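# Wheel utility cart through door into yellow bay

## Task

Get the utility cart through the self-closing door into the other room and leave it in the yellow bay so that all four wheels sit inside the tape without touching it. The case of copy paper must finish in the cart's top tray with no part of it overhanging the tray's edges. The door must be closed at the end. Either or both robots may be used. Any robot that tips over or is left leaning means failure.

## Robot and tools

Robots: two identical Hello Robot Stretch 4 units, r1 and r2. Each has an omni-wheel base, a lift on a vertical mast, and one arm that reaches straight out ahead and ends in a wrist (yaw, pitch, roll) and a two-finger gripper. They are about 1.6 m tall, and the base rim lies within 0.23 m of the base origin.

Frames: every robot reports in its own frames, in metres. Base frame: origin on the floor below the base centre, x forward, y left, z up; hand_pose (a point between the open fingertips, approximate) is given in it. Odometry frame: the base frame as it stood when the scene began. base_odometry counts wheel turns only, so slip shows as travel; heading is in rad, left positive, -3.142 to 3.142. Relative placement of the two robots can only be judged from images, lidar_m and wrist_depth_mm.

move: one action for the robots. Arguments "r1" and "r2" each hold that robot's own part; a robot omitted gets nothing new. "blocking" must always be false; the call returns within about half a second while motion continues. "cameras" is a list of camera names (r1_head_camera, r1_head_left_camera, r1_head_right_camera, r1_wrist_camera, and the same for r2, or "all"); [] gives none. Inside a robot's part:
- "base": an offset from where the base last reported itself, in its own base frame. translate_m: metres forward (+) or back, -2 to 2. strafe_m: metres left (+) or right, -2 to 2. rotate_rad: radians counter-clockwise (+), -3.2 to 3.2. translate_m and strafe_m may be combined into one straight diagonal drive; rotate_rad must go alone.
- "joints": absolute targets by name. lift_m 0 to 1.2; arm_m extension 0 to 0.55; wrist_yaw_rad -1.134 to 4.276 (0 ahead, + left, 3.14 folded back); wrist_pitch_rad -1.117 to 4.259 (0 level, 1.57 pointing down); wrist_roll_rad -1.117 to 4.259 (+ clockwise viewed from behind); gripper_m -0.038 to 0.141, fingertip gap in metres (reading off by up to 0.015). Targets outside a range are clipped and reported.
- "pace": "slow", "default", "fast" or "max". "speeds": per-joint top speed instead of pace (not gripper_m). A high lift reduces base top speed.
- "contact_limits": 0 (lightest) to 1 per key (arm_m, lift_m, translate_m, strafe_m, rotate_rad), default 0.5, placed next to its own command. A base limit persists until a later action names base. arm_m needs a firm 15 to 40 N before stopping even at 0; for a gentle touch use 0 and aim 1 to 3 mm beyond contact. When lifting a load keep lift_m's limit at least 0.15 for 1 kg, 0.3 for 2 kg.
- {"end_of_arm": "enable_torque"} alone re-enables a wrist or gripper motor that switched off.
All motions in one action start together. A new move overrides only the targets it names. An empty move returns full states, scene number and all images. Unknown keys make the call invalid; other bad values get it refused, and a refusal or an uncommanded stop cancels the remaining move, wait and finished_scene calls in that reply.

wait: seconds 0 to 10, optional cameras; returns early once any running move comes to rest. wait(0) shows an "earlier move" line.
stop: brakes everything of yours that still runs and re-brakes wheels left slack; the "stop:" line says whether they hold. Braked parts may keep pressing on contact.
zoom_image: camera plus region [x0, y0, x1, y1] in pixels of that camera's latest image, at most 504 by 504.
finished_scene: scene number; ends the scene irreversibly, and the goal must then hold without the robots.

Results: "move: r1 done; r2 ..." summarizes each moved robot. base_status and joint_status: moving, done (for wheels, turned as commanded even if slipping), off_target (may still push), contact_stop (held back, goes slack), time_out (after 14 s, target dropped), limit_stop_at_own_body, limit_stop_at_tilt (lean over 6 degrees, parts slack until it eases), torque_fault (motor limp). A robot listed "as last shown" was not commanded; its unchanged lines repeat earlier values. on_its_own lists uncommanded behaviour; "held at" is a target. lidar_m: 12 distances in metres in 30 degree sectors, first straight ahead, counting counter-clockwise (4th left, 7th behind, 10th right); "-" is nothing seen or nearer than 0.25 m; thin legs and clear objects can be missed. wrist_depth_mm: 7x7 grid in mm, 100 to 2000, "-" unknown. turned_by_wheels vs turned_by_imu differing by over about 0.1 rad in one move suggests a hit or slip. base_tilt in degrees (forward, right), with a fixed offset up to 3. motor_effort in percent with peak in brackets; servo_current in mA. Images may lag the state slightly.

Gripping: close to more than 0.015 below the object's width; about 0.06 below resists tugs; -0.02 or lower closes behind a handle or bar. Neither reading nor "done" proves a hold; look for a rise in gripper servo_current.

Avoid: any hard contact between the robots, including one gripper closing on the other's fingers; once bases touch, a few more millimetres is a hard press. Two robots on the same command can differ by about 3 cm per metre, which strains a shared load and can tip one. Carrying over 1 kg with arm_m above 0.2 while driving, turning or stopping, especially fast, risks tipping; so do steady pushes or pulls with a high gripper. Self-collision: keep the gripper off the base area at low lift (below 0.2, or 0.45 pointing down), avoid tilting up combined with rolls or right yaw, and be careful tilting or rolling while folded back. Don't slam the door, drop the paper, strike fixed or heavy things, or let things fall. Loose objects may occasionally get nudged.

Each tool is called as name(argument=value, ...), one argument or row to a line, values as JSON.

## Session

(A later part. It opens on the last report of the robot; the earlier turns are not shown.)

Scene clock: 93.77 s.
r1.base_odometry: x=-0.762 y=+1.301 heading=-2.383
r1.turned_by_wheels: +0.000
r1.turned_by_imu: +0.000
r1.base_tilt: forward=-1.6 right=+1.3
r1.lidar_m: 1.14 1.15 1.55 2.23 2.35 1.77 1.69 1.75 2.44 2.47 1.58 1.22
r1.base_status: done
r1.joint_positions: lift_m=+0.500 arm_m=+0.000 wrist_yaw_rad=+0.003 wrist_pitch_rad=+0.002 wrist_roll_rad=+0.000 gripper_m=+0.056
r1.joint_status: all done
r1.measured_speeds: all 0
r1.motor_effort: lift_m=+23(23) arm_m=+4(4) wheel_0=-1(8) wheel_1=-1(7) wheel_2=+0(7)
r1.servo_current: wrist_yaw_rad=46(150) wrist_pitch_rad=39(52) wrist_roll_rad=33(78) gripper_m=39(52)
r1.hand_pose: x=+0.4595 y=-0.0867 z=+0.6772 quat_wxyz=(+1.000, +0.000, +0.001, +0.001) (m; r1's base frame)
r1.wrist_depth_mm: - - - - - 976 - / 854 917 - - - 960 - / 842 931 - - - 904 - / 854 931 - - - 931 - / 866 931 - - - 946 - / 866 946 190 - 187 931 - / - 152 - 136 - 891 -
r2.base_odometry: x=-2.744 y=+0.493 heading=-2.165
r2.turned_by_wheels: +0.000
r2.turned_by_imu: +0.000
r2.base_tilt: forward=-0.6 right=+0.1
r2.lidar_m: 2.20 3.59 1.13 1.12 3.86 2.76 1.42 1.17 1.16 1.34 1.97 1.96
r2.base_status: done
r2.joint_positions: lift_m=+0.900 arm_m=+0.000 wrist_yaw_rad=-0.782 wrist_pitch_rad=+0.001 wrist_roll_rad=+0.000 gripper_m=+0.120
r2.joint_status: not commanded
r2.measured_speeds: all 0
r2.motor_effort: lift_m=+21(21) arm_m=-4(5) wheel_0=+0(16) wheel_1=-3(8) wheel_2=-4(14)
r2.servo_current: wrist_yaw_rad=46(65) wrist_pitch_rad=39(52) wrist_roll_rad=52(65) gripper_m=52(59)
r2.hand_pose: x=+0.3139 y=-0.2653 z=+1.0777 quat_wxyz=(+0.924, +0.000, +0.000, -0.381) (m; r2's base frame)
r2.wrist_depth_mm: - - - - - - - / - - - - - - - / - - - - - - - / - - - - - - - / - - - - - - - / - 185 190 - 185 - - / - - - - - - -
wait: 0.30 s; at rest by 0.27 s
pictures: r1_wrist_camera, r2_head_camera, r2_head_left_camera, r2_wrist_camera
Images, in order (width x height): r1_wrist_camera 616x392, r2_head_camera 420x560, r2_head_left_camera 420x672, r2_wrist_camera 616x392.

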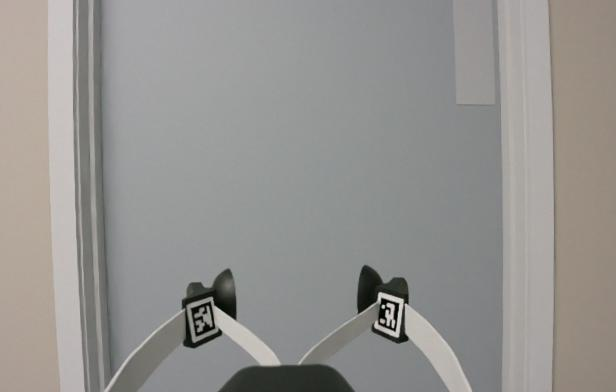

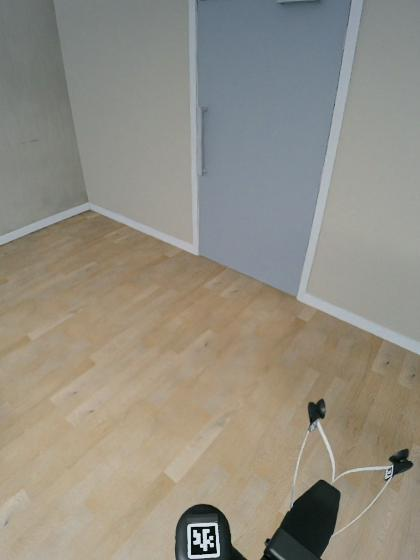

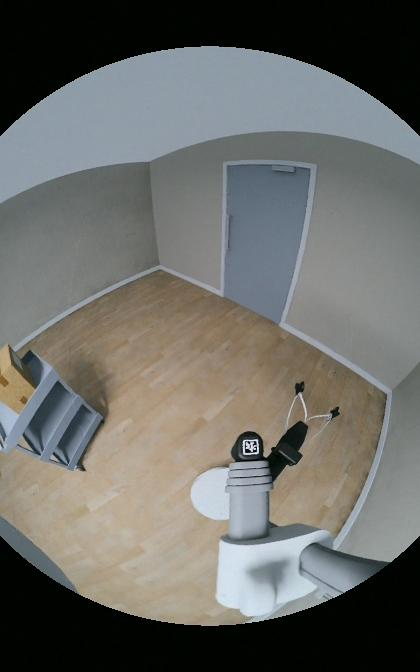

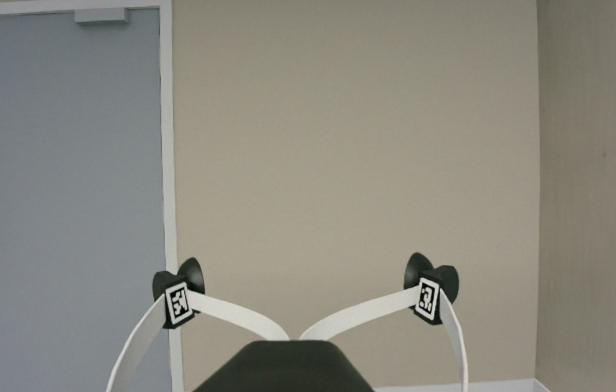

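move(
  blocking=false,
  r2={"base":{"translate_m":1.541,"strafe_m":0.226},"joints":{"arm_m":0.3}},
)

wait(
  seconds=9,
)

wait(
  seconds=0.3,
  cameras=["r2_head_camera","r2_head_left_camera","r2_wrist_camera"],
)

Scene clock: 138.60 s.
move: r2 moving
r1: as last shown
r1.base_tilt: forward=-1.6 right=+1.2
r1.lidar_m: 1.15 1.14 1.56 2.23 2.32 1.75 1.67 1.75 2.46 2.46 1.59 1.21
r1.motor_effort: lift_m=+23(23) arm_m=+4(4) wheel_0=-1(2) wheel_1=-1(1) wheel_2=+0(0)
r1.servo_current: wrist_yaw_rad=39(65) wrist_pitch_rad=46(46) wrist_roll_rad=52(65) gripper_m=33(46)
r1.wrist_depth_mm: - - - - - 960 - / 854 946 - - - 960 - / 854 946 - - - 931 - / 854 946 - - - 946 - / 854 946 - - - 946 - / 854 946 190 - 187 960 - / - 152 - 137 - 917 -
r2.base_odometry: x=-2.758 y=+0.464 heading=-2.165
r2.turned_by_wheels: +0.000
r2.turned_by_imu: +0.001
r2.base_tilt: forward=-0.7 right=+0.1
r2.lidar_m: 2.18 3.55 1.10 1.10 3.83 2.78 1.47 1.19 1.19 1.35 1.96 1.94
r2.base_status: translate_m moving; strafe_m moving
r2.joint_positions: lift_m=+0.900 arm_m=+0.051 wrist_yaw_rad=-0.783 wrist_pitch_rad=+0.001 wrist_roll_rad=+0.000 gripper_m=+0.120
r2.joint_status: arm_m moving
r2.measured_speeds: translate_m=+0.121 strafe_m=+0.018 rotate_rad=+0.000 lift_m=+0.000 arm_m=+0.195 wrist_yaw_rad=+0.000 wrist_pitch_rad=+0.000 wrist_roll_rad=+0.000
r2.motor_effort: lift_m=+21(21) arm_m=+11(13) wheel_0=+6(9) wheel_1=+9(9) wheel_2=-11(13)
r2.servo_current: wrist_yaw_rad=46(59) wrist_pitch_rad=39(46) wrist_roll_rad=46(46) gripper_m=46(59)
r2.hand_pose: x=+0.3644 y=-0.2653 z=+1.0777 quat_wxyz=(+0.924, +0.000, +0.000, -0.381) (m; r2's base frame)
r2.wrist_depth_mm: - - - - - - - / - - - - - - - / - - - - - - - / - - - - - - - / - - - - - - - / - 185 189 - 186 - - / - - - - - - -
pictures: none

Scene clock: 144.77 s.
earlier move: r2 done
r1.base_odometry: x=-0.762 y=+1.301 heading=-2.383
r1.turned_by_wheels: +0.000
r1.turned_by_imu: +0.000
r1.base_tilt: forward=-1.6 right=+1.3
r1.lidar_m: 1.16 1.15 1.54 2.23 2.35 1.76 1.68 1.76 2.47 2.48 1.55 1.22
r1.base_status: not commanded
r1.joint_positions: lift_m=+0.500 arm_m=+0.000 wrist_yaw_rad=+0.003 wrist_pitch_rad=+0.002 wrist_roll_rad=+0.000 gripper_m=+0.056
r1.joint_status: not commanded
r1.measured_speeds: all 0
r1.motor_effort: lift_m=+23(23) arm_m=+3(4) wheel_0=-1(2) wheel_1=-1(1) wheel_2=+0(0)
r1.servo_current: wrist_yaw_rad=72(78) wrist_pitch_rad=46(52) wrist_roll_rad=39(72) gripper_m=39(52)
r1.hand_pose: x=+0.4595 y=-0.0867 z=+0.6772 quat_wxyz=(+1.000, +0.000, +0.001, +0.001) (m; r1's base frame)
r1.wrist_depth_mm: - - - - - 960 - / 854 917 - - - 960 - / 842 931 - - - 946 - / 854 931 - - - 931 - / 866 931 - - - 946 - / 854 960 190 - 187 946 - / - 152 - 137 - 917 -
r2.base_odometry: x=-3.419 y=-0.910 heading=-2.165
r2.turned_by_wheels: +0.000
r2.turned_by_imu: +0.002
r2.base_tilt: forward=-0.7 right=+0.1
r2.lidar_m: 1.02 1.82 2.38 2.68 1.38 1.33 2.85 2.38 2.20 1.20 0.98 0.97
r2.base_status: done
r2.joint_positions: lift_m=+0.900 arm_m=+0.300 wrist_yaw_rad=-0.783 wrist_pitch_rad=+0.001 wrist_roll_rad=+0.000 gripper_m=+0.120
r2.joint_status: all done
r2.measured_speeds: all 0
r2.motor_effort: lift_m=+21(21) arm_m=+7(13) wheel_0=+4(10) wheel_1=+4(10) wheel_2=-4(14)
r2.servo_current: wrist_yaw_rad=39(72) wrist_pitch_rad=39(52) wrist_roll_rad=39(59) gripper_m=59(65)
r2.hand_pose: x=+0.6136 y=-0.2653 z=+1.0777 quat_wxyz=(+0.924, +0.000, +0.000, -0.381) (m; r2's base frame)
r2.wrist_depth_mm: - - - - - - - / 549 512 - - - - - / 549 492 - - - - - / 559 504 - - - - - / 559 559 - - - - - / 554 500 190 - 186 - - / - 564 - - - - -
wait: 6.17 of 9 s (r2 has come to rest)
pictures: none

Scene clock: 145.07 s.
r1.base_odometry: x=-0.762 y=+1.301 heading=-2.383
r1.turned_by_wheels: +0.000
r1.turned_by_imu: +0.000
r1.base_tilt: forward=-1.6 right=+1.3
r1.lidar_m: 1.16 1.16 1.57 2.23 2.33 1.75 1.67 1.76 2.44 2.46 1.56 1.22
r1.base_status: not commanded
r1.joint_positions: lift_m=+0.500 arm_m=+0.000 wrist_yaw_rad=+0.003 wrist_pitch_rad=+0.002 wrist_roll_rad=+0.000 gripper_m=+0.056
r1.joint_status: not commanded
r1.measured_speeds: all 0
r1.motor_effort: lift_m=+23(23) arm_m=+4(4) wheel_0=-1(2) wheel_1=-1(1) wheel_2=+0(0)
r1.servo_current: wrist_yaw_rad=46(78) wrist_pitch_rad=52(52) wrist_roll_rad=59(72) gripper_m=46(52)
r1.hand_pose: x=+0.4595 y=-0.0867 z=+0.6772 quat_wxyz=(+1.000, +0.000, +0.001, +0.001) (m; r1's base frame)
r1.wrist_depth_mm: - - - - - 946 - / 866 931 - - - 960 - / 854 931 - - - 946 - / 842 946 - - - 931 - / 854 946 - - - 946 - / 866 917 190 - 188 946 - / - 152 - 137 - 917 -
r2.base_odometry: x=-3.419 y=-0.910 heading=-2.165
r2.turned_by_wheels: +0.000
r2.turned_by_imu: +0.000
r2.base_tilt: forward=-0.7 right=+0.1
r2.lidar_m: 1.04 1.77 2.38 2.66 1.40 1.32 2.86 2.36 2.22 1.19 0.98 0.96
r2.base_status: done
r2.joint_positions: lift_m=+0.900 arm_m=+0.300 wrist_yaw_rad=-0.783 wrist_pitch_rad=+0.001 wrist_roll_rad=+0.000 gripper_m=+0.120
r2.joint_status: all done
r2.measured_speeds: all 0
r2.motor_effort: lift_m=+21(21) arm_m=+7(13) wheel_0=+4(10) wheel_1=+4(10) wheel_2=-4(14)
r2.servo_current: wrist_yaw_rad=59(72) wrist_pitch_rad=39(52) wrist_roll_rad=52(59) gripper_m=52(65)
r2.hand_pose: x=+0.6136 y=-0.2653 z=+1.0777 quat_wxyz=(+0.924, +0.000, +0.000, -0.381) (m; r2's base frame)
r2.wrist_depth_mm: - - - - - - - / 549 512 - - - - - / 549 496 - - - - - / 554 504 - - - - - / 554 554 - - - - - / 559 500 189 - 186 - - / - 564 - - - - -
wait: 0.30 s; at rest by 0.27 s
pictures: r2_head_camera, r2_head_left_camera, r2_wrist_camera
Images, in order (width x height): r2_head_camera 420x560, r2_head_left_camera 420x672, r2_wrist_camera 616x392.

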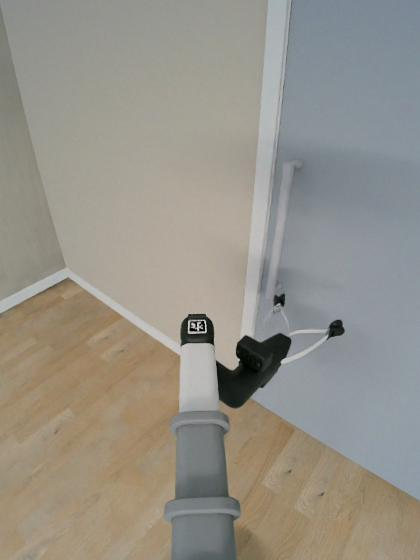

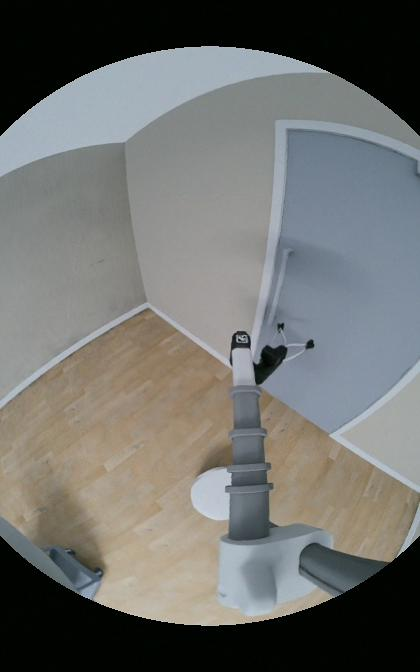

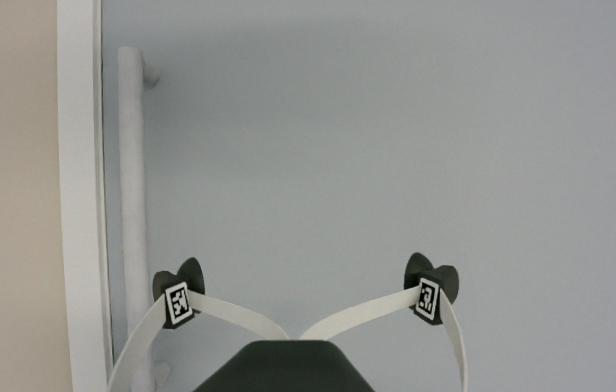

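move(
  blocking=false,
  r2={"base":{"translate_m":0.147,"strafe_m":0.147}},
)

wait(
  seconds=4,
)

move(
  blocking=false,
  r2={"base":{"translate_m":0.225,"strafe_m":-0.225},"pace":"slow"},
)

wait(
  seconds=6,
)

wait(
  seconds=0.3,
  cameras=["r2_head_camera","r2_wrist_camera"],
)

Scene clock: 152.60 s.
move: r2 moving
r1: as last shown
r1.lidar_m: 1.14 1.13 1.57 2.24 2.33 1.76 1.68 1.78 2.44 2.46 1.57 1.22
r1.motor_effort: lift_m=+23(23) arm_m=+3(4) wheel_0=-1(2) wheel_1=-1(1) wheel_2=+0(0)
r1.servo_current: wrist_yaw_rad=52(59) wrist_pitch_rad=46(52) wrist_roll_rad=52(59) gripper_m=39(46)
r1.wrist_depth_mm: - - - - - 960 - / 842 946 - - - 960 - / 842 946 - - - 931 - / 866 946 - - - 946 - / 866 931 - - - 946 - / 854 960 190 - 187 946 - / - 151 - 137 - 904 -
r2.base_odometry: x=-3.413 y=-0.942 heading=-2.165
r2.turned_by_wheels: +0.000
r2.turned_by_imu: +0.000
r2.base_tilt: forward=-0.6 right=+0.1
r2.lidar_m: 1.08 1.77 2.34 2.63 1.43 1.36 2.91 2.42 2.21 1.20 0.99 0.98
r2.base_status: translate_m moving; strafe_m moving
r2.joint_positions: lift_m=+0.900 arm_m=+0.300 wrist_yaw_rad=-0.783 wrist_pitch_rad=+0.001 wrist_roll_rad=+0.000 gripper_m=+0.120
r2.joint_status: not commanded
r2.measured_speeds: translate_m=+0.091 strafe_m=+0.089 rotate_rad=+0.002 lift_m=+0.000 arm_m=+0.000 wrist_yaw_rad=+0.000 wrist_pitch_rad=+0.000 wrist_roll_rad=+0.000
r2.motor_effort: lift_m=+21(21) arm_m=+7(7) wheel_0=-8(8) wheel_1=+11(12) wheel_2=-10(12)
r2.servo_current: wrist_yaw_rad=59(59) wrist_pitch_rad=46(46) wrist_roll_rad=52(59) gripper_m=52(52)
r2.hand_pose: x=+0.6136 y=-0.2653 z=+1.0777 quat_wxyz=(+0.924, +0.000, +0.000, -0.381) (m; r2's base frame)
r2.wrist_depth_mm: - 544 - - - - - / - 544 - - - - - / - 549 - - - - - / - 549 - - - - - / - 564 - - - - - / - 559 189 - 186 - - / - 559 - - - - -
pictures: none

Scene clock: 154.20 s.
earlier move: r2 done
r1.base_odometry: x=-0.762 y=+1.301 heading=-2.383
r1.turned_by_wheels: +0.000
r1.turned_by_imu: +0.000
r1.base_tilt: forward=-1.6 right=+1.3
r1.lidar_m: 1.15 1.15 1.51 2.23 2.34 1.75 1.65 1.77 2.46 2.47 1.57 1.22
r1.base_status: not commanded
r1.joint_positions: lift_m=+0.500 arm_m=+0.000 wrist_yaw_rad=+0.003 wrist_pitch_rad=+0.002 wrist_roll_rad=+0.000 gripper_m=+0.056
r1.joint_status: not commanded
r1.measured_speeds: all 0
r1.motor_effort: lift_m=+23(23) arm_m=+4(4) wheel_0=-1(2) wheel_1=+0(1) wheel_2=+0(0)
r1.servo_current: wrist_yaw_rad=59(65) wrist_pitch_rad=52(52) wrist_roll_rad=46(72) gripper_m=39(46)
r1.hand_pose: x=+0.4595 y=-0.0867 z=+0.6772 quat_wxyz=(+1.000, +0.000, +0.001, +0.001) (m; r1's base frame)
r1.wrist_depth_mm: - - - - - 946 - / 854 946 - - - 960 - / 866 946 - - - 931 - / 854 931 - - - 946 - / 854 946 - - - 960 - / 854 946 190 - 187 931 - / - 152 - 136 - 904 -
r2.base_odometry: x=-3.380 y=-1.114 heading=-2.165
r2.turned_by_wheels: +0.000
r2.turned_by_imu: +0.001
r2.base_tilt: forward=-0.7 right=+0.1
r2.lidar_m: 1.07 1.80 2.17 2.46 1.51 1.36 3.14 2.57 2.22 1.19 0.97 0.92
r2.base_status: done
r2.joint_positions: lift_m=+0.900 arm_m=+0.300 wrist_yaw_rad=-0.783 wrist_pitch_rad=+0.001 wrist_roll_rad=+0.000 gripper_m=+0.120
r2.joint_status: not commanded
r2.measured_speeds: all 0
r2.motor_effort: lift_m=+21(21) arm_m=+7(7) wheel_0=-2(8) wheel_1=+3(12) wheel_2=-4(12)
r2.servo_current: wrist_yaw_rad=46(65) wrist_pitch_rad=39(46) wrist_roll_rad=52(59) gripper_m=46(59)
r2.hand_pose: x=+0.6136 y=-0.2653 z=+1.0777 quat_wxyz=(+0.924, +0.000, +0.000, -0.381) (m; r2's base frame)
r2.wrist_depth_mm: - - 535 - - - - / - - 539 480 - - - / - - 544 477 - - - / - - 549 488 - - - / - - 549 - - - - / - 186 198 163 186 - - / - - 554 - - - -
wait: 1.60 of 4 s (r2 has come to rest)
pictures: none

Scene clock: 154.70 s.
move: r2 moving
r1: as last shown
r1.lidar_m: 1.16 1.13 1.56 2.23 2.33 1.74 1.66 1.77 2.42 2.48 1.54 1.20
r1.motor_effort: lift_m=+23(23) arm_m=+4(4) wheel_0=-1(2) wheel_1=-1(1) wheel_2=+0(0)
r1.servo_current: wrist_yaw_rad=52(65) wrist_pitch_rad=39(46) wrist_roll_rad=52(59) gripper_m=39(46)
r1.wrist_depth_mm: - - - - - 946 - / 842 917 - - - 946 - / 866 917 - - - 931 - / 866 931 - - - 946 - / 854 946 - - - 960 - / 854 946 190 - 187 946 - / - 152 - 137 - 917 -
r2.base_odometry: x=-3.392 y=-1.117 heading=-2.166
r2.turned_by_wheels: +0.000
r2.turned_by_imu: +0.000
r2.base_tilt: forward=-0.6 right=+0.1
r2.lidar_m: 1.07 1.74 2.17 2.46 1.54 1.36 3.15 2.59 2.19 1.16 0.94 0.90
r2.base_status: translate_m moving; strafe_m moving
r2.joint_positions: lift_m=+0.900 arm_m=+0.300 wrist_yaw_rad=-0.783 wrist_pitch_rad=+0.001 wrist_roll_rad=+0.000 gripper_m=+0.120
r2.joint_status: not commanded
r2.measured_speeds: translate_m=+0.035 strafe_m=-0.035 rotate_rad=-0.001 lift_m=+0.000 arm_m=+0.000 wrist_yaw_rad=+0.000 wrist_pitch_rad=+0.000 wrist_roll_rad=+0.000
r2.motor_effort: lift_m=+21(21) arm_m=+7(7) wheel_0=+5(10) wheel_1=-5(5) wheel_2=-9(9)
r2.servo_current: wrist_yaw_rad=46(52) wrist_pitch_rad=39(46) wrist_roll_rad=52(59) gripper_m=52(59)
r2.hand_pose: x=+0.6136 y=-0.2653 z=+1.0777 quat_wxyz=(+0.924, +0.000, +0.000, -0.381) (m; r2's base frame)
r2.wrist_depth_mm: - - 530 - - - - / - - 525 466 - - - / - - 530 469 - - - / - - 530 469 - - - / - - 539 477 - - - / - 185 201 156 186 - - / - - 544 - - - -
pictures: none

Scene clock: 158.67 s.
earlier move: r2 done
r1.base_odometry: x=-0.762 y=+1.301 heading=-2.383
r1.turned_by_wheels: +0.000
r1.turned_by_imu: +0.000
r1.base_tilt: forward=-1.6 right=+1.3
r1.lidar_m: 1.15 1.14 1.55 2.23 2.33 1.76 1.68 1.77 2.45 2.47 1.55 1.23
r1.base_status: not commanded
r1.joint_positions: lift_m=+0.500 arm_m=+0.000 wrist_yaw_rad=+0.003 wrist_pitch_rad=+0.002 wrist_roll_rad=+0.000 gripper_m=+0.056
r1.joint_status: not commanded
r1.measured_speeds: all 0
r1.motor_effort: lift_m=+23(23) arm_m=+4(4) wheel_0=-2(2) wheel_1=-1(1) wheel_2=+0(0)
r1.servo_current: wrist_yaw_rad=33(72) wrist_pitch_rad=39(52) wrist_roll_rad=52(72) gripper_m=39(52)
r1.hand_pose: x=+0.4595 y=-0.0867 z=+0.6772 quat_wxyz=(+1.000, +0.000, +0.001, +0.001) (m; r1's base frame)
r1.wrist_depth_mm: - - - - - 960 - / 854 931 - - - 960 - / 854 946 - - - 931 - / 842 946 - - - 946 - / 866 960 - - - 931 - / 866 946 191 - 187 946 - / - 152 - 137 - 891 -
r2.base_odometry: x=-3.692 y=-1.175 heading=-2.164
r2.turned_by_wheels: +0.001
r2.turned_by_imu: +0.002
r2.base_tilt: forward=-0.7 right=+0.1
r2.lidar_m: 0.72 1.20 2.19 2.48 1.85 1.67 3.11 2.56 1.49 0.81 0.63 0.60
r2.base_status: done
r2.joint_positions: lift_m=+0.900 arm_m=+0.300 wrist_yaw_rad=-0.783 wrist_pitch_rad=+0.001 wrist_roll_rad=+0.000 gripper_m=+0.120
r2.joint_status: not commanded
r2.measured_speeds: all 0
r2.motor_effort: lift_m=+21(21) arm_m=+7(8) wheel_0=+10(14) wheel_1=-2(7) wheel_2=+0(10)
r2.servo_current: wrist_yaw_rad=52(65) wrist_pitch_rad=46(46) wrist_roll_rad=46(59) gripper_m=52(59)
r2.hand_pose: x=+0.6135 y=-0.2653 z=+1.0777 quat_wxyz=(+0.924, +0.000, +0.000, -0.381) (m; r2's base frame)
r2.wrist_depth_mm: 230 243 166 244 245 246 246 / 231 245 168 247 246 247 248 / 232 246 169 248 248 248 249 / 235 248 170 249 249 249 251 / 236 249 171 250 250 251 252 / 236 236 171 253 214 253 254 / 239 252 172 - 254 255 255
wait: 3.97 of 6 s (r2 has come to rest)
pictures: none

Scene clock: 158.97 s.
r1.base_odometry: x=-0.762 y=+1.301 heading=-2.383
r1.turned_by_wheels: +0.000
r1.turned_by_imu: +0.000
r1.base_tilt: forward=-1.6 right=+1.3
r1.lidar_m: 1.14 1.14 1.55 2.22 2.33 1.78 1.67 1.76 2.43 2.46 1.60 1.20
r1.base_status: not commanded
r1.joint_positions: lift_m=+0.500 arm_m=+0.000 wrist_yaw_rad=+0.003 wrist_pitch_rad=+0.002 wrist_roll_rad=+0.000 gripper_m=+0.056
r1.joint_status: not commanded
r1.measured_speeds: all 0
r1.motor_effort: lift_m=+23(23) arm_m=+3(4) wheel_0=-1(2) wheel_1=-1(1) wheel_2=+0(0)
r1.servo_current: wrist_yaw_rad=52(72) wrist_pitch_rad=39(52) wrist_roll_rad=46(72) gripper_m=46(52)
r1.hand_pose: x=+0.4595 y=-0.0867 z=+0.6772 quat_wxyz=(+1.000, +0.000, +0.001, +0.001) (m; r1's base frame)
r1.wrist_depth_mm: - - - - - 960 - / 854 917 - - - 976 - / 842 917 - - - 931 - / 831 931 - - - 946 - / 854 917 - - - 946 - / 854 931 190 - 187 960 - / - 152 - 136 - 891 -
r2.base_odometry: x=-3.692 y=-1.175 heading=-2.164
r2.turned_by_wheels: +0.000
r2.turned_by_imu: +0.000
r2.base_tilt: forward=-0.6 right=+0.0
r2.lidar_m: 0.73 1.21 2.20 2.49 1.87 1.68 3.08 2.57 1.50 0.78 0.64 0.63
r2.base_status: done
r2.joint_positions: lift_m=+0.900 arm_m=+0.300 wrist_yaw_rad=-0.783 wrist_pitch_rad=+0.001 wrist_roll_rad=+0.000 gripper_m=+0.120
r2.joint_status: not commanded
r2.measured_speeds: all 0
r2.motor_effort: lift_m=+21(21) arm_m=+7(8) wheel_0=+10(14) wheel_1=-1(7) wheel_2=+1(10)
r2.servo_current: wrist_yaw_rad=59(65) wrist_pitch_rad=46(46) wrist_roll_rad=46(59) gripper_m=46(59)
r2.hand_pose: x=+0.6135 y=-0.2653 z=+1.0777 quat_wxyz=(+0.924, +0.000, +0.000, -0.381) (m; r2's base frame)
r2.wrist_depth_mm: 229 244 165 245 245 246 247 / 231 245 168 246 246 247 248 / 232 246 170 248 249 249 250 / 234 247 170 249 250 251 251 / 236 249 171 251 252 251 253 / 236 236 171 252 214 254 254 / 239 252 172 - 254 254 255
wait: 0.30 s; at rest by 0.27 s
pictures: r2_head_camera, r2_wrist_camera
Images, in order (width x height): r2_head_camera 420x560, r2_wrist_camera 616x392.

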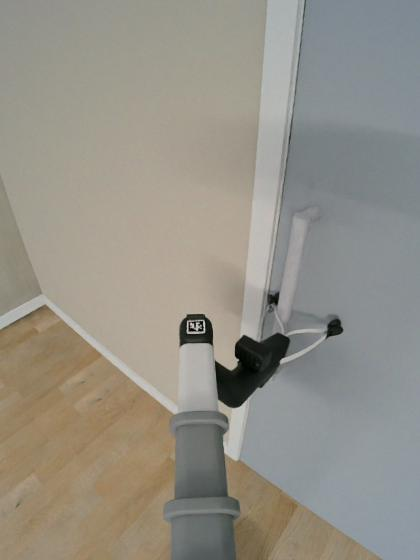

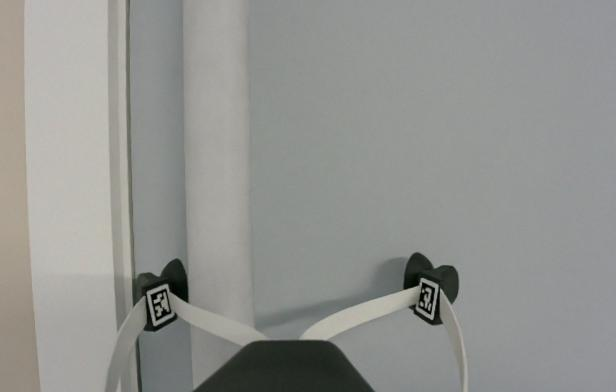

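move(
  blocking=false,
  r2={"base":{"translate_m":0.025,"strafe_m":0.025},"pace":"slow"},
)

wait(
  seconds=2,
)

move(
  blocking=false,
  r2={"joints":{"gripper_m":-0.025}},
)

wait(
  seconds=3,
)

wait(
  seconds=0.3,
  cameras=["r2_head_camera","r2_wrist_camera"],
)

Scene clock: 167.77 s.
move: r2 moving
r1: as last shown
r1.lidar_m: 1.15 1.12 1.55 2.23 2.34 1.76 1.69 1.76 2.45 2.47 1.55 1.21
r1.motor_effort: lift_m=+23(23) arm_m=+3(4) wheel_0=-2(2) wheel_1=-1(1) wheel_2=+0(0)
r1.servo_current: wrist_yaw_rad=46(65) wrist_pitch_rad=39(52) wrist_roll_rad=26(59) gripper_m=39(46)
r1.wrist_depth_mm: - - - - - 960 - / 866 917 - - - 976 - / 854 931 - - - 917 - / 854 931 - - - 931 - / 842 931 - - - 946 - / 854 946 190 - 188 960 - / - 151 - 136 - 904 -
r2.base_odometry: x=-3.690 y=-1.187 heading=-2.164
r2.turned_by_wheels: +0.000
r2.turned_by_imu: +0.000
r2.base_tilt: forward=-0.7 right=+0.1
r2.lidar_m: 0.71 1.21 2.19 2.46 1.89 1.68 3.10 2.56 1.47 0.79 0.64 0.61
r2.base_status: translate_m moving; strafe_m moving
r2.joint_positions: lift_m=+0.900 arm_m=+0.300 wrist_yaw_rad=-0.783 wrist_pitch_rad=+0.001 wrist_roll_rad=+0.000 gripper_m=+0.120
r2.joint_status: not commanded
r2.measured_speeds: translate_m=+0.035 strafe_m=+0.035 rotate_rad=-0.001 lift_m=+0.000 arm_m=+0.000 wrist_yaw_rad=+0.000 wrist_pitch_rad=+0.000 wrist_roll_rad=+0.000
r2.motor_effort: lift_m=+21(21) arm_m=+7(7) wheel_0=-1(9) wheel_1=+9(11) wheel_2=-7(7)
r2.servo_current: wrist_yaw_rad=46(59) wrist_pitch_rad=39(46) wrist_roll_rad=46(52) gripper_m=52(52)
r2.hand_pose: x=+0.6135 y=-0.2653 z=+1.0777 quat_wxyz=(+0.924, +0.000, +0.000, -0.381) (m; r2's base frame)
r2.wrist_depth_mm: 229 242 166 243 243 245 247 / 230 243 170 245 247 247 247 / 231 244 170 246 248 249 250 / 233 246 171 247 250 250 251 / 235 236 173 249 250 252 252 / 236 235 169 251 214 252 254 / 249 251 251 - 254 255 255
pictures: none

Scene clock: 168.73 s.
earlier move: r2 done
r1.base_odometry: x=-0.762 y=+1.301 heading=-2.383
r1.turned_by_wheels: +0.000
r1.turned_by_imu: +0.000
r1.base_tilt: forward=-1.6 right=+1.3
r1.lidar_m: 1.17 1.13 1.51 2.24 2.33 1.73 1.69 1.78 2.45 2.49 1.56 1.22
r1.base_status: not commanded
r1.joint_positions: lift_m=+0.500 arm_m=+0.000 wrist_yaw_rad=+0.003 wrist_pitch_rad=+0.002 wrist_roll_rad=+0.000 gripper_m=+0.056
r1.joint_status: not commanded
r1.measured_speeds: all 0
r1.motor_effort: lift_m=+23(23) arm_m=+4(4) wheel_0=-1(2) wheel_1=-1(1) wheel_2=+0(0)
r1.servo_current: wrist_yaw_rad=52(72) wrist_pitch_rad=52(52) wrist_roll_rad=52(72) gripper_m=46(46)
r1.hand_pose: x=+0.4595 y=-0.0867 z=+0.6772 quat_wxyz=(+1.000, +0.000, +0.001, +0.001) (m; r1's base frame)
r1.wrist_depth_mm: - - - - - 946 - / 842 917 - - - 976 - / 854 917 - - - 931 - / 854 946 - - - 946 - / 866 917 - - - 946 - / 854 946 190 - 188 946 - / - 152 - 137 - 904 -
r2.base_odometry: x=-3.685 y=-1.209 heading=-2.165
r2.turned_by_wheels: +0.000
r2.turned_by_imu: +0.000
r2.base_tilt: forward=-0.7 right=+0.0
r2.lidar_m: 0.71 1.18 2.15 2.44 3.93 1.69 3.13 2.62 1.48 0.76 0.64 0.62
r2.base_status: done
r2.joint_positions: lift_m=+0.900 arm_m=+0.300 wrist_yaw_rad=-0.783 wrist_pitch_rad=+0.001 wrist_roll_rad=+0.000 gripper_m=+0.120
r2.joint_status: not commanded
r2.measured_speeds: all 0
r2.motor_effort: lift_m=+21(21) arm_m=+7(8) wheel_0=-3(9) wheel_1=+3(11) wheel_2=-6(9)
r2.servo_current: wrist_yaw_rad=52(59) wrist_pitch_rad=39(46) wrist_roll_rad=46(59) gripper_m=59(59)
r2.hand_pose: x=+0.6135 y=-0.2653 z=+1.0777 quat_wxyz=(+0.924, +0.000, +0.000, -0.381) (m; r2's base frame)
r2.wrist_depth_mm: 237 227 240 173 245 246 247 / 238 228 242 166 245 246 248 / 240 229 243 173 246 248 249 / 242 231 245 173 248 249 251 / 242 231 246 168 250 251 253 / 246 233 247 167 214 252 253 / 246 235 249 - 252 253 256
wait: 0.97 of 2 s (r2 has come to rest)
pictures: none

Scene clock: 169.23 s.
move: r2 moving
r1: as last shown
r1.lidar_m: 1.14 1.15 1.53 2.24 2.34 1.75 1.68 1.76 2.43 2.46 1.57 1.23
r1.servo_current: wrist_yaw_rad=46(59) wrist_pitch_rad=46(46) wrist_roll_rad=33(59) gripper_m=46(46)
r1.wrist_depth_mm: - - - - - 946 - / 866 931 - - - 960 - / 866 917 - - - 917 - / 842 931 - - - 946 - / 866 946 - - - 976 - / 866 946 190 - 187 946 - / - 151 - 137 - 891 -
r2.base_odometry: x=-3.685 y=-1.209 heading=-2.165
r2.turned_by_wheels: +0.000
r2.turned_by_imu: +0.000
r2.base_tilt: forward=-0.7 right=+0.1
r2.lidar_m: 0.71 1.19 2.16 2.45 3.97 1.68 3.11 2.60 1.49 0.80 0.64 0.61
r2.base_status: not commanded
r2.joint_positions: lift_m=+0.900 arm_m=+0.300 wrist_yaw_rad=-0.783 wrist_pitch_rad=+0.001 wrist_roll_rad=+0.000 gripper_m=+0.106
r2.joint_status: gripper_m moving
r2.measured_speeds: translate_m=+0.000 strafe_m=+0.000 rotate_rad=+0.001 lift_m=+0.000 arm_m=+0.000 wrist_yaw_rad=+0.000 wrist_pitch_rad=+0.000 wrist_roll_rad=+0.000
r2.motor_effort: lift_m=+21(21) arm_m=+7(7) wheel_0=-3(4) wheel_1=+3(4) wheel_2=-5(6)
r2.servo_current: wrist_yaw_rad=39(46) wrist_pitch_rad=46(46) wrist_roll_rad=46(59) gripper_m=130(130)
r2.hand_pose: x=+0.6135 y=-0.2653 z=+1.0777 quat_wxyz=(+0.924, +0.000, +0.000, -0.381) (m; r2's base frame)
r2.wrist_depth_mm: 238 227 242 167 244 245 244 / 240 229 243 164 245 245 246 / 240 229 244 168 247 246 247 / 242 231 246 170 247 250 249 / 245 233 247 167 249 250 251 / 246 233 202 167 199 251 252 / 247 234 250 - 252 253 254
pictures: none

Scene clock: 170.93 s.
earlier move: r2 done
r1.base_odometry: x=-0.762 y=+1.301 heading=-2.383
r1.turned_by_wheels: +0.000
r1.turned_by_imu: +0.000
r1.base_tilt: forward=-1.6 right=+1.2
r1.lidar_m: 1.15 1.14 1.54 2.23 2.30 1.76 1.69 1.74 2.44 2.46 1.57 1.21
r1.base_status: not commanded
r1.joint_positions: lift_m=+0.500 arm_m=+0.000 wrist_yaw_rad=+0.003 wrist_pitch_rad=+0.002 wrist_roll_rad=+0.000 gripper_m=+0.056
r1.joint_status: not commanded
r1.measured_speeds: all 0
r1.motor_effort: lift_m=+23(23) arm_m=+4(4) wheel_0=-2(2) wheel_1=+0(1) wheel_2=+0(0)
r1.servo_current: wrist_yaw_rad=39(72) wrist_pitch_rad=46(52) wrist_roll_rad=46(65) gripper_m=46(52)
r1.hand_pose: x=+0.4595 y=-0.0867 z=+0.6772 quat_wxyz=(+1.000, +0.000, +0.001, +0.001) (m; r1's base frame)
r1.wrist_depth_mm: - - - - - 946 - / 842 917 - - - 960 - / 866 917 - - - 931 - / 878 931 - - - 931 - / 878 960 - - - 931 - / 842 960 190 - 187 946 - / - 152 - 136 - 904 -
r2.base_odometry: x=-3.685 y=-1.209 heading=-2.164
r2.turned_by_wheels: +0.001
r2.turned_by_imu: +0.001
r2.base_tilt: forward=-0.6 right=+0.1
r2.lidar_m: 0.73 1.21 2.15 2.42 3.95 1.68 3.13 2.58 1.48 0.79 0.64 0.59
r2.base_status: not commanded
r2.joint_positions: lift_m=+0.900 arm_m=+0.300 wrist_yaw_rad=-0.780 wrist_pitch_rad=+0.001 wrist_roll_rad=+0.000 gripper_m=-0.024
r2.joint_status: all done
r2.measured_speeds: all 0
r2.motor_effort: lift_m=+21(21) arm_m=+5(8) wheel_0=+1(4) wheel_1=+3(4) wheel_2=-1(6)
r2.servo_current: wrist_yaw_rad=52(59) wrist_pitch_rad=39(46) wrist_roll_rad=33(59) gripper_m=111(176)
r2.hand_pose: x=+0.6144 y=-0.2649 z=+1.0777 quat_wxyz=(+0.925, +0.000, +0.000, -0.380) (m; r2's base frame)
r2.wrist_depth_mm: 238 228 240 163 241 241 241 / 241 228 242 164 243 243 242 / 242 230 244 165 243 243 244 / 243 230 245 165 246 246 246 / 245 232 246 167 247 248 247 / 246 234 187 167 180 248 247 / 247 234 250 - 250 250 250
wait: 1.70 of 3 s (r2 has come to rest)
pictures: none

Scene clock: 171.23 s.
r1.base_odometry: x=-0.762 y=+1.301 heading=-2.383
r1.turned_by_wheels: +0.000
r1.turned_by_imu: +0.000
r1.base_tilt: forward=-1.6 right=+1.3
r1.lidar_m: 1.17 1.15 1.55 2.24 2.32 1.77 1.68 1.77 2.42 2.46 1.57 1.22
r1.base_status: not commanded
r1.joint_positions: lift_m=+0.500 arm_m=+0.000 wrist_yaw_rad=+0.003 wrist_pitch_rad=+0.002 wrist_roll_rad=+0.000 gripper_m=+0.056
r1.joint_status: not commanded
r1.measured_speeds: all 0
r1.motor_effort: lift_m=+23(23) arm_m=+4(4) wheel_0=-1(2) wheel_1=-1(1) wheel_2=+0(0)
r1.servo_current: wrist_yaw_rad=59(72) wrist_pitch_rad=39(52) wrist_roll_rad=65(65) gripper_m=39(52)
r1.hand_pose: x=+0.4595 y=-0.0867 z=+0.6772 quat_wxyz=(+1.000, +0.000, +0.001, +0.001) (m; r1's base frame)
r1.wrist_depth_mm: - - - - - 946 - / 854 917 - - - 946 - / 866 946 - - - 931 - / 854 946 - - - 931 - / 842 946 - - - 946 - / 866 946 190 - 188 946 - / - 152 - 137 - 904 -
r2.base_odometry: x=-3.685 y=-1.209 heading=-2.164
r2.turned_by_wheels: +0.000
r2.turned_by_imu: +0.000
r2.base_tilt: forward=-0.7 right=+0.1
r2.lidar_m: 0.73 1.18 2.15 2.47 3.98 1.68 3.13 2.58 1.47 0.79 0.64 0.62
r2.base_status: not commanded
r2.joint_positions: lift_m=+0.900 arm_m=+0.300 wrist_yaw_rad=-0.780 wrist_pitch_rad=+0.001 wrist_roll_rad=+0.000 gripper_m=-0.024
r2.joint_status: all done
r2.measured_speeds: all 0
r2.motor_effort: lift_m=+21(21) arm_m=+5(8) wheel_0=+1(4) wheel_1=+4(4) wheel_2=-1(6)
r2.servo_current: wrist_yaw_rad=46(59) wrist_pitch_rad=39(46) wrist_roll_rad=33(59) gripper_m=111(176)
r2.hand_pose: x=+0.6144 y=-0.2649 z=+1.0777 quat_wxyz=(+0.925, +0.000, +0.000, -0.380) (m; r2's base frame)
r2.wrist_depth_mm: 238 228 241 164 241 241 241 / 242 228 242 164 242 242 243 / 241 229 243 165 245 244 245 / 243 231 245 165 246 245 246 / 245 232 246 166 247 248 248 / 247 234 187 167 180 247 249 / 248 235 249 - 249 249 250
wait: 0.30 s; at rest by 0.27 s
pictures: r2_head_camera, r2_wrist_camera
Images, in order (width x height): r2_head_camera 420x560, r2_wrist_camera 616x392.

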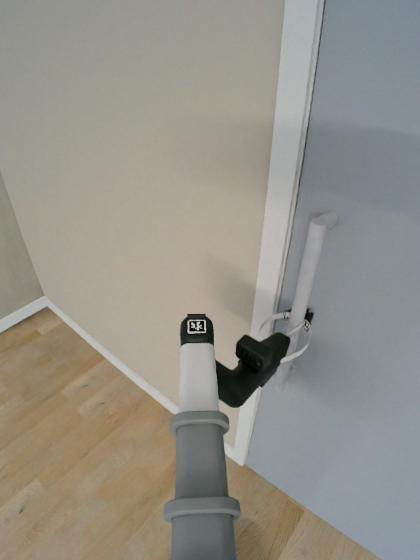

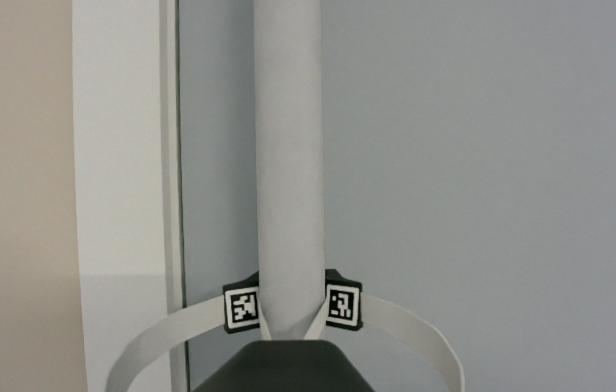

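move(
  blocking=false,
  r2={"base":{"translate_m":-0.254,"strafe_m":0.08},"pace":"slow","joints":{"wrist_yaw_rad":-0.523},"speeds":{"wrist_yaw_rad":0.1}},
)

wait(
  seconds=4.5,
)

move(
  blocking=false,
  r2={"base":{"translate_m":-0.265,"strafe_m":0.012},"pace":"slow","joints":{"wrist_yaw_rad":-0.262},"speeds":{"wrist_yaw_rad":0.1}},
)

wait(
  seconds=4.5,
)

move(
  blocking=false,
  r2={"base":{"translate_m":-0.259,"strafe_m":-0.057},"pace":"slow","joints":{"wrist_yaw_rad":0.0},"speeds":{"wrist_yaw_rad":0.1}},
)

wait(
  seconds=4.5,
)

wait(
  seconds=0.3,
  cameras=["r2_head_camera","r2_wrist_camera"],
)

Scene clock: 182.90 s.
move: r2 moving
r1: as last shown
r1.lidar_m: 1.15 1.16 1.55 2.23 2.31 1.77 1.67 1.80 2.46 2.49 1.57 1.22
r1.servo_current: wrist_yaw_rad=52(59) wrist_pitch_rad=39(46) wrist_roll_rad=39(59) gripper_m=39(46)
r1.wrist_depth_mm: - - - - - 946 - / 866 946 - - - 960 - / 866 931 - - - 931 - / 866 931 - - - 960 - / 866 917 - - - 960 - / 866 946 190 - 188 946 - / - 152 - 136 - 904 -
r2.base_odometry: x=-3.676 y=-1.201 heading=-2.165
r2.turned_by_wheels: -0.001
r2.turned_by_imu: -0.002
r2.base_tilt: forward=-0.6 right=+0.1
r2.lidar_m: 0.71 1.21 2.16 2.44 3.95 1.69 3.14 2.60 1.49 0.78 0.63 0.59
r2.base_status: translate_m moving; strafe_m moving
r2.joint_positions: lift_m=+0.900 arm_m=+0.300 wrist_yaw_rad=-0.733 wrist_pitch_rad=+0.001 wrist_roll_rad=+0.000 gripper_m=-0.024
r2.joint_status: wrist_yaw_rad moving
r2.measured_speeds: translate_m=-0.049 strafe_m=+0.013 rotate_rad=+0.002 lift_m=+0.000 arm_m=+0.000 wrist_yaw_rad=+0.117 wrist_pitch_rad=+0.000 wrist_roll_rad=+0.000
r2.motor_effort: lift_m=+21(21) arm_m=-1(5) wheel_0=-22(22) wheel_1=-7(7) wheel_2=+11(13)
r2.servo_current: wrist_yaw_rad=65(98) wrist_pitch_rad=39(46) wrist_roll_rad=52(59) gripper_m=104(111)
r2.hand_pose: x=+0.6268 y=-0.2579 z=+1.0777 quat_wxyz=(+0.934, +0.000, +0.000, -0.358) (m; r2's base frame)
r2.wrist_depth_mm: 248 234 244 163 239 237 236 / 250 235 245 166 241 239 236 / 252 236 246 165 243 240 239 / 254 237 248 169 244 242 239 / 255 238 249 167 245 244 241 / 256 241 186 167 183 245 243 / 258 242 254 - 247 245 244
pictures: none

Scene clock: 186.30 s.
earlier move: r2 done
r1.base_odometry: x=-0.762 y=+1.301 heading=-2.383
r1.turned_by_wheels: +0.000
r1.turned_by_imu: +0.000
r1.base_tilt: forward=-1.6 right=+1.3
r1.lidar_m: 1.21 1.15 1.55 2.24 2.33 1.77 1.68 1.75 2.44 2.48 1.56 1.24
r1.base_status: not commanded
r1.joint_positions: lift_m=+0.500 arm_m=+0.000 wrist_yaw_rad=+0.003 wrist_pitch_rad=+0.002 wrist_roll_rad=+0.000 gripper_m=+0.056
r1.joint_status: not commanded
r1.measured_speeds: all 0
r1.motor_effort: lift_m=+23(23) arm_m=+3(4) wheel_0=-1(2) wheel_1=+0(1) wheel_2=+0(0)
r1.servo_current: wrist_yaw_rad=39(65) wrist_pitch_rad=39(52) wrist_roll_rad=52(72) gripper_m=46(46)
r1.hand_pose: x=+0.4595 y=-0.0867 z=+0.6772 quat_wxyz=(+1.000, +0.000, +0.001, +0.001) (m; r1's base frame)
r1.wrist_depth_mm: - - - - 1182 1205 - / 842 931 - - 1182 1182 - / 854 946 - - - - - / 854 946 - - - - - / 842 946 - - - - - / 866 931 190 - 187 - - / - 152 - 137 - 891 -
r2.base_odometry: x=-3.477 y=-1.044 heading=-2.164
r2.turned_by_wheels: +0.001
r2.turned_by_imu: -0.009
r2.base_tilt: forward=-0.6 right=+0.1
r2.lidar_m: 0.68 1.62 2.25 2.55 1.60 1.42 3.02 2.48 2.05 1.06 0.78 0.65
r2.base_status: done
r2.joint_positions: lift_m=+0.900 arm_m=+0.300 wrist_yaw_rad=-0.512 wrist_pitch_rad=+0.001 wrist_roll_rad=+0.000 gripper_m=-0.024
r2.joint_status: all done
r2.measured_speeds: all 0
r2.motor_effort: lift_m=+20(21) arm_m=-4(5) wheel_0=-9(22) wheel_1=-6(12) wheel_2=+14(17)
r2.servo_current: wrist_yaw_rad=72(98) wrist_pitch_rad=39(46) wrist_roll_rad=52(65) gripper_m=104(117)
r2.hand_pose: x=+0.6795 y=-0.2175 z=+1.0777 quat_wxyz=(+0.967, +0.000, +0.001, -0.253) (m; r2's base frame)
r2.wrist_depth_mm: - - 243 165 241 240 239 / - - 244 165 240 241 240 / - - 247 166 243 243 241 / - - 247 167 245 243 243 / - - 249 167 247 246 244 / - - 186 169 182 247 246 / - - 251 - 249 248 247
wait: 3.40 of 4.5 s (r2 has come to rest)
pictures: none

Scene clock: 186.80 s.
move: r2 moving
r1: as last shown
r1.lidar_m: 1.23 1.14 1.60 2.23 2.34 1.77 1.70 1.76 2.46 2.46 1.58 1.25
r1.motor_effort: lift_m=+23(23) arm_m=+4(4) wheel_0=-2(2) wheel_1=-1(1) wheel_2=+0(0)
r1.servo_current: wrist_yaw_rad=65(65) wrist_pitch_rad=46(46) wrist_roll_rad=46(72) gripper_m=39(46)
r1.wrist_depth_mm: - - - - 1160 1205 - / 842 946 - - 1160 1182 - / 854 960 - - - - - / 854 946 - - - - - / 854 946 - - - - - / 866 931 191 - 187 - - / - 152 - 137 - 904 -
r2.base_odometry: x=-3.470 y=-1.034 heading=-2.165
r2.turned_by_wheels: -0.001
r2.turned_by_imu: -0.001
r2.base_tilt: forward=-0.7 right=+0.1
r2.lidar_m: 0.68 1.64 2.26 2.55 1.57 1.43 3.04 2.49 2.11 1.08 0.76 0.64
r2.base_status: translate_m moving; strafe_m moving
r2.joint_positions: lift_m=+0.900 arm_m=+0.300 wrist_yaw_rad=-0.472 wrist_pitch_rad=+0.001 wrist_roll_rad=+0.000 gripper_m=-0.024
r2.joint_status: wrist_yaw_rad moving
r2.measured_speeds: translate_m=-0.049 strafe_m=+0.002 rotate_rad=-0.002 lift_m=+0.000 arm_m=+0.000 wrist_yaw_rad=+0.100 wrist_pitch_rad=+0.000 wrist_roll_rad=+0.000
r2.motor_effort: lift_m=+21(21) arm_m=-4(4) wheel_0=-13(15) wheel_1=-8(9) wheel_2=+16(18)
r2.servo_current: wrist_yaw_rad=39(72) wrist_pitch_rad=39(46) wrist_roll_rad=52(52) gripper_m=111(111)
r2.hand_pose: x=+0.6881 y=-0.2090 z=+1.0777 quat_wxyz=(+0.972, +0.000, +0.001, -0.234) (m; r2's base frame)
r2.wrist_depth_mm: - - 244 163 239 236 235 / - - 246 166 241 238 236 / - - 247 165 242 240 236 / - - 249 168 244 241 240 / - - 250 167 245 243 240 / - - 185 167 181 244 242 / - - 253 - 247 244 243
pictures: none

Scene clock: 190.23 s.
earlier move: r2 done
r1.base_odometry: x=-0.762 y=+1.301 heading=-2.383
r1.turned_by_wheels: +0.000
r1.turned_by_imu: +0.000
r1.base_tilt: forward=-1.6 right=+1.2
r1.lidar_m: 1.23 1.15 1.55 2.24 2.31 1.75 1.68 1.76 2.41 2.47 1.56 1.25
r1.base_status: not commanded
r1.joint_positions: lift_m=+0.500 arm_m=+0.000 wrist_yaw_rad=+0.003 wrist_pitch_rad=+0.002 wrist_roll_rad=+0.000 gripper_m=+0.056
r1.joint_status: not commanded
r1.measured_speeds: all 0
r1.motor_effort: lift_m=+23(23) arm_m=+4(4) wheel_0=-1(2) wheel_1=+0(1) wheel_2=+0(0)
r1.servo_current: wrist_yaw_rad=52(72) wrist_pitch_rad=46(52) wrist_roll_rad=59(72) gripper_m=39(46)
r1.hand_pose: x=+0.4595 y=-0.0867 z=+0.6772 quat_wxyz=(+1.000, +0.000, +0.001, +0.001) (m; r1's base frame)
r1.wrist_depth_mm: - - - - 1397 - - / 842 931 - - 1366 - - / 842 946 - - - - - / 854 - - - - - - / 866 - - - - - - / 878 - 191 - 187 - - / - 152 - 137 1397 931 -
r2.base_odometry: x=-3.319 y=-0.831 heading=-2.163
r2.turned_by_wheels: +0.001
r2.turned_by_imu: +0.002
r2.base_tilt: forward=-0.6 right=+0.1
r2.lidar_m: 0.68 1.98 2.43 2.76 1.24 1.21 2.83 2.33 2.32 1.32 0.91 0.74
r2.base_status: done
r2.joint_positions: lift_m=+0.900 arm_m=+0.300 wrist_yaw_rad=-0.252 wrist_pitch_rad=+0.001 wrist_roll_rad=+0.000 gripper_m=-0.024
r2.joint_status: all done
r2.measured_speeds: all 0
r2.motor_effort: lift_m=+21(21) arm_m=-4(4) wheel_0=-3(18) wheel_1=-5(10) wheel_2=+17(20)
r2.servo_current: wrist_yaw_rad=65(104) wrist_pitch_rad=33(46) wrist_roll_rad=52(59) gripper_m=111(117)
r2.hand_pose: x=+0.7285 y=-0.1565 z=+1.0777 quat_wxyz=(+0.992, +0.000, +0.001, -0.126) (m; r2's base frame)
r2.wrist_depth_mm: - - 244 164 238 237 236 / - - 245 165 241 238 237 / - - 247 166 242 239 239 / - - 249 167 244 242 239 / - - 250 167 246 242 241 / - - 185 169 182 243 242 / - - 253 - 248 245 244
wait: 3.43 of 4.5 s (r2 has come to rest)
pictures: none

Scene clock: 190.73 s.
move: r2 moving
r1: as last shown
r1.base_tilt: forward=-1.6 right=+1.3
r1.lidar_m: 1.24 1.14 1.54 2.21 2.32 1.77 1.67 1.75 2.44 2.47 1.54 1.25
r1.servo_current: wrist_yaw_rad=65(65) wrist_pitch_rad=46(52) wrist_roll_rad=52(59) gripper_m=39(46)
r1.wrist_depth_mm: - - - - - - - / 854 946 - - 1430 - - / 842 946 - - - - - / 854 - - - - - - / 866 - - - - - - / 854 - 190 - 187 - - / - 151 - 136 1464 931 -
r2.base_odometry: x=-3.315 y=-0.819 heading=-2.163
r2.turned_by_wheels: +0.000
r2.turned_by_imu: +0.000
r2.base_tilt: forward=-0.6 right=+0.1
r2.lidar_m: 0.69 2.01 2.43 2.76 1.29 1.21 2.85 2.34 2.29 1.36 0.92 0.73
r2.base_status: translate_m moving; strafe_m moving
r2.joint_positions: lift_m=+0.900 arm_m=+0.300 wrist_yaw_rad=-0.212 wrist_pitch_rad=+0.001 wrist_roll_rad=+0.000 gripper_m=-0.024
r2.joint_status: wrist_yaw_rad moving
r2.measured_speeds: translate_m=-0.049 strafe_m=-0.011 rotate_rad=+0.000 lift_m=+0.000 arm_m=+0.000 wrist_yaw_rad=+0.092 wrist_pitch_rad=+0.000 wrist_roll_rad=+0.000
r2.motor_effort: lift_m=+21(21) arm_m=-4(4) wheel_0=-9(9) wheel_1=-9(10) wheel_2=+19(20)
r2.servo_current: wrist_yaw_rad=20(91) wrist_pitch_rad=46(46) wrist_roll_rad=46(52) gripper_m=111(111)
r2.hand_pose: x=+0.7345 y=-0.1461 z=+1.0777 quat_wxyz=(+0.994, +0.000, +0.001, -0.106) (m; r2's base frame)
r2.wrist_depth_mm: - - 245 163 238 236 233 / - - 247 166 239 236 233 / - - 248 165 240 237 235 / - - 250 169 242 239 236 / - - 251 167 244 241 236 / - - 185 167 183 241 238 / - - 253 - 246 242 240
pictures: none

Scene clock: 194.13 s.
earlier move: r2 done
r1.base_odometry: x=-0.762 y=+1.301 heading=-2.383
r1.turned_by_wheels: +0.000
r1.turned_by_imu: +0.000
r1.base_tilt: forward=-1.6 right=+1.2
r1.lidar_m: 1.25 1.13 1.57 2.23 2.33 1.77 1.68 1.76 2.42 2.47 1.57 1.25
r1.base_status: not commanded
r1.joint_positions: lift_m=+0.500 arm_m=+0.000 wrist_yaw_rad=+0.003 wrist_pitch_rad=+0.002 wrist_roll_rad=+0.000 gripper_m=+0.056
r1.joint_status: not commanded
r1.measured_speeds: all 0
r1.motor_effort: lift_m=+23(23) arm_m=+4(4) wheel_0=-1(2) wheel_1=+0(1) wheel_2=+0(0)
r1.servo_current: wrist_yaw_rad=59(78) wrist_pitch_rad=46(52) wrist_roll_rad=52(65) gripper_m=46(46)
r1.hand_pose: x=+0.4595 y=-0.0867 z=+0.6772 quat_wxyz=(+1.000, +0.000, +0.001, +0.001) (m; r1's base frame)
r1.wrist_depth_mm: - - - - - - - / 842 - - - - - - / 854 - - - - - - / 854 - - - - - - / 866 - - - - - - / 854 - 190 - 187 - - / - 152 - 137 1576 931 -
r2.base_odometry: x=-3.222 y=-0.585 heading=-2.162
r2.turned_by_wheels: +0.002
r2.turned_by_imu: +0.004
r2.base_tilt: forward=-0.7 right=+0.1
r2.lidar_m: 0.70 2.26 2.64 2.99 1.05 1.28 2.58 2.11 2.10 1.53 1.13 0.83
r2.base_status: done
r2.joint_positions: lift_m=+0.900 arm_m=+0.300 wrist_yaw_rad=+0.011 wrist_pitch_rad=+0.001 wrist_roll_rad=+0.000 gripper_m=-0.024
r2.joint_status: all done
r2.measured_speeds: all 0
r2.motor_effort: lift_m=+21(21) arm_m=-4(4) wheel_0=+4(11) wheel_1=-2(10) wheel_2=+19(21)
r2.servo_current: wrist_yaw_rad=65(98) wrist_pitch_rad=46(46) wrist_roll_rad=46(59) gripper_m=111(117)
r2.hand_pose: x=+0.7603 y=-0.0842 z=+1.0777 quat_wxyz=(+1.000, +0.000, +0.001, +0.006) (m; r2's base frame)
r2.wrist_depth_mm: - - 245 165 238 235 231 / - - 248 166 239 235 233 / - - 248 167 240 236 233 / - - 249 167 242 238 236 / - - 251 167 243 239 236 / - - 186 168 181 240 237 / - - 254 - 246 240 239
wait: 3.40 of 4.5 s (r2 has come to rest)
pictures: none

Scene clock: 194.43 s.
r1.base_odometry: x=-0.762 y=+1.301 heading=-2.383
r1.turned_by_wheels: +0.000
r1.turned_by_imu: +0.000
r1.base_tilt: forward=-1.6 right=+1.2
r1.lidar_m: 1.26 1.14 1.56 2.23 2.34 1.74 1.68 1.76 2.46 2.45 1.57 1.24
r1.base_status: not commanded
r1.joint_positions: lift_m=+0.500 arm_m=+0.000 wrist_yaw_rad=+0.003 wrist_pitch_rad=+0.002 wrist_roll_rad=+0.000 gripper_m=+0.056
r1.joint_status: not commanded
r1.measured_speeds: all 0
r1.motor_effort: lift_m=+23(23) arm_m=+4(4) wheel_0=-1(2) wheel_1=+0(1) wheel_2=+0(0)
r1.servo_current: wrist_yaw_rad=46(78) wrist_pitch_rad=39(52) wrist_roll_rad=59(65) gripper_m=46(46)
r1.hand_pose: x=+0.4595 y=-0.0867 z=+0.6772 quat_wxyz=(+1.000, +0.000, +0.001, +0.001) (m; r1's base frame)
r1.wrist_depth_mm: - - - - - - - / 854 - - - - - - / 854 - - - - - - / 866 - - - - - - / 854 - - - - - - / 866 - 190 - 187 - - / - 151 - 137 1537 931 -
r2.base_odometry: x=-3.222 y=-0.585 heading=-2.162
r2.turned_by_wheels: +0.000
r2.turned_by_imu: +0.000
r2.base_tilt: forward=-0.6 right=+0.0
r2.lidar_m: 0.69 2.29 2.63 2.98 1.06 1.29 2.58 2.12 2.10 1.53 1.10 0.82
r2.base_status: done
r2.joint_positions: lift_m=+0.900 arm_m=+0.300 wrist_yaw_rad=+0.011 wrist_pitch_rad=+0.001 wrist_roll_rad=+0.000 gripper_m=-0.024
r2.joint_status: all done
r2.measured_speeds: all 0
r2.motor_effort: lift_m=+21(21) arm_m=-4(4) wheel_0=+4(11) wheel_1=-2(10) wheel_2=+20(21)
r2.servo_current: wrist_yaw_rad=78(98) wrist_pitch_rad=39(46) wrist_roll_rad=46(59) gripper_m=111(117)
r2.hand_pose: x=+0.7603 y=-0.0842 z=+1.0777 quat_wxyz=(+1.000, +0.000, +0.001, +0.006) (m; r2's base frame)
r2.wrist_depth_mm: - - 246 165 238 235 231 / - - 248 166 238 236 232 / - - 247 167 241 236 233 / - - 249 167 241 238 235 / - - 252 168 243 239 236 / - - 186 168 181 239 236 / - - 254 - 246 241 239
wait: 0.30 s; at rest by 0.27 s
pictures: r2_head_camera, r2_wrist_camera
Images, in order (width x height): r2_head_camera 420x560, r2_wrist_camera 616x392.

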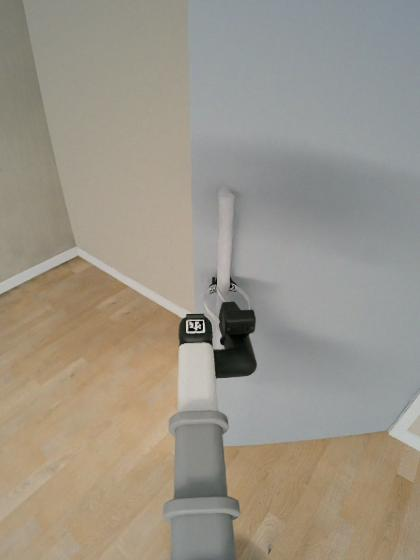

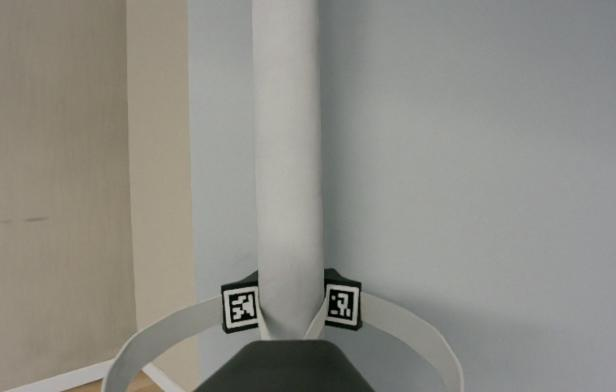

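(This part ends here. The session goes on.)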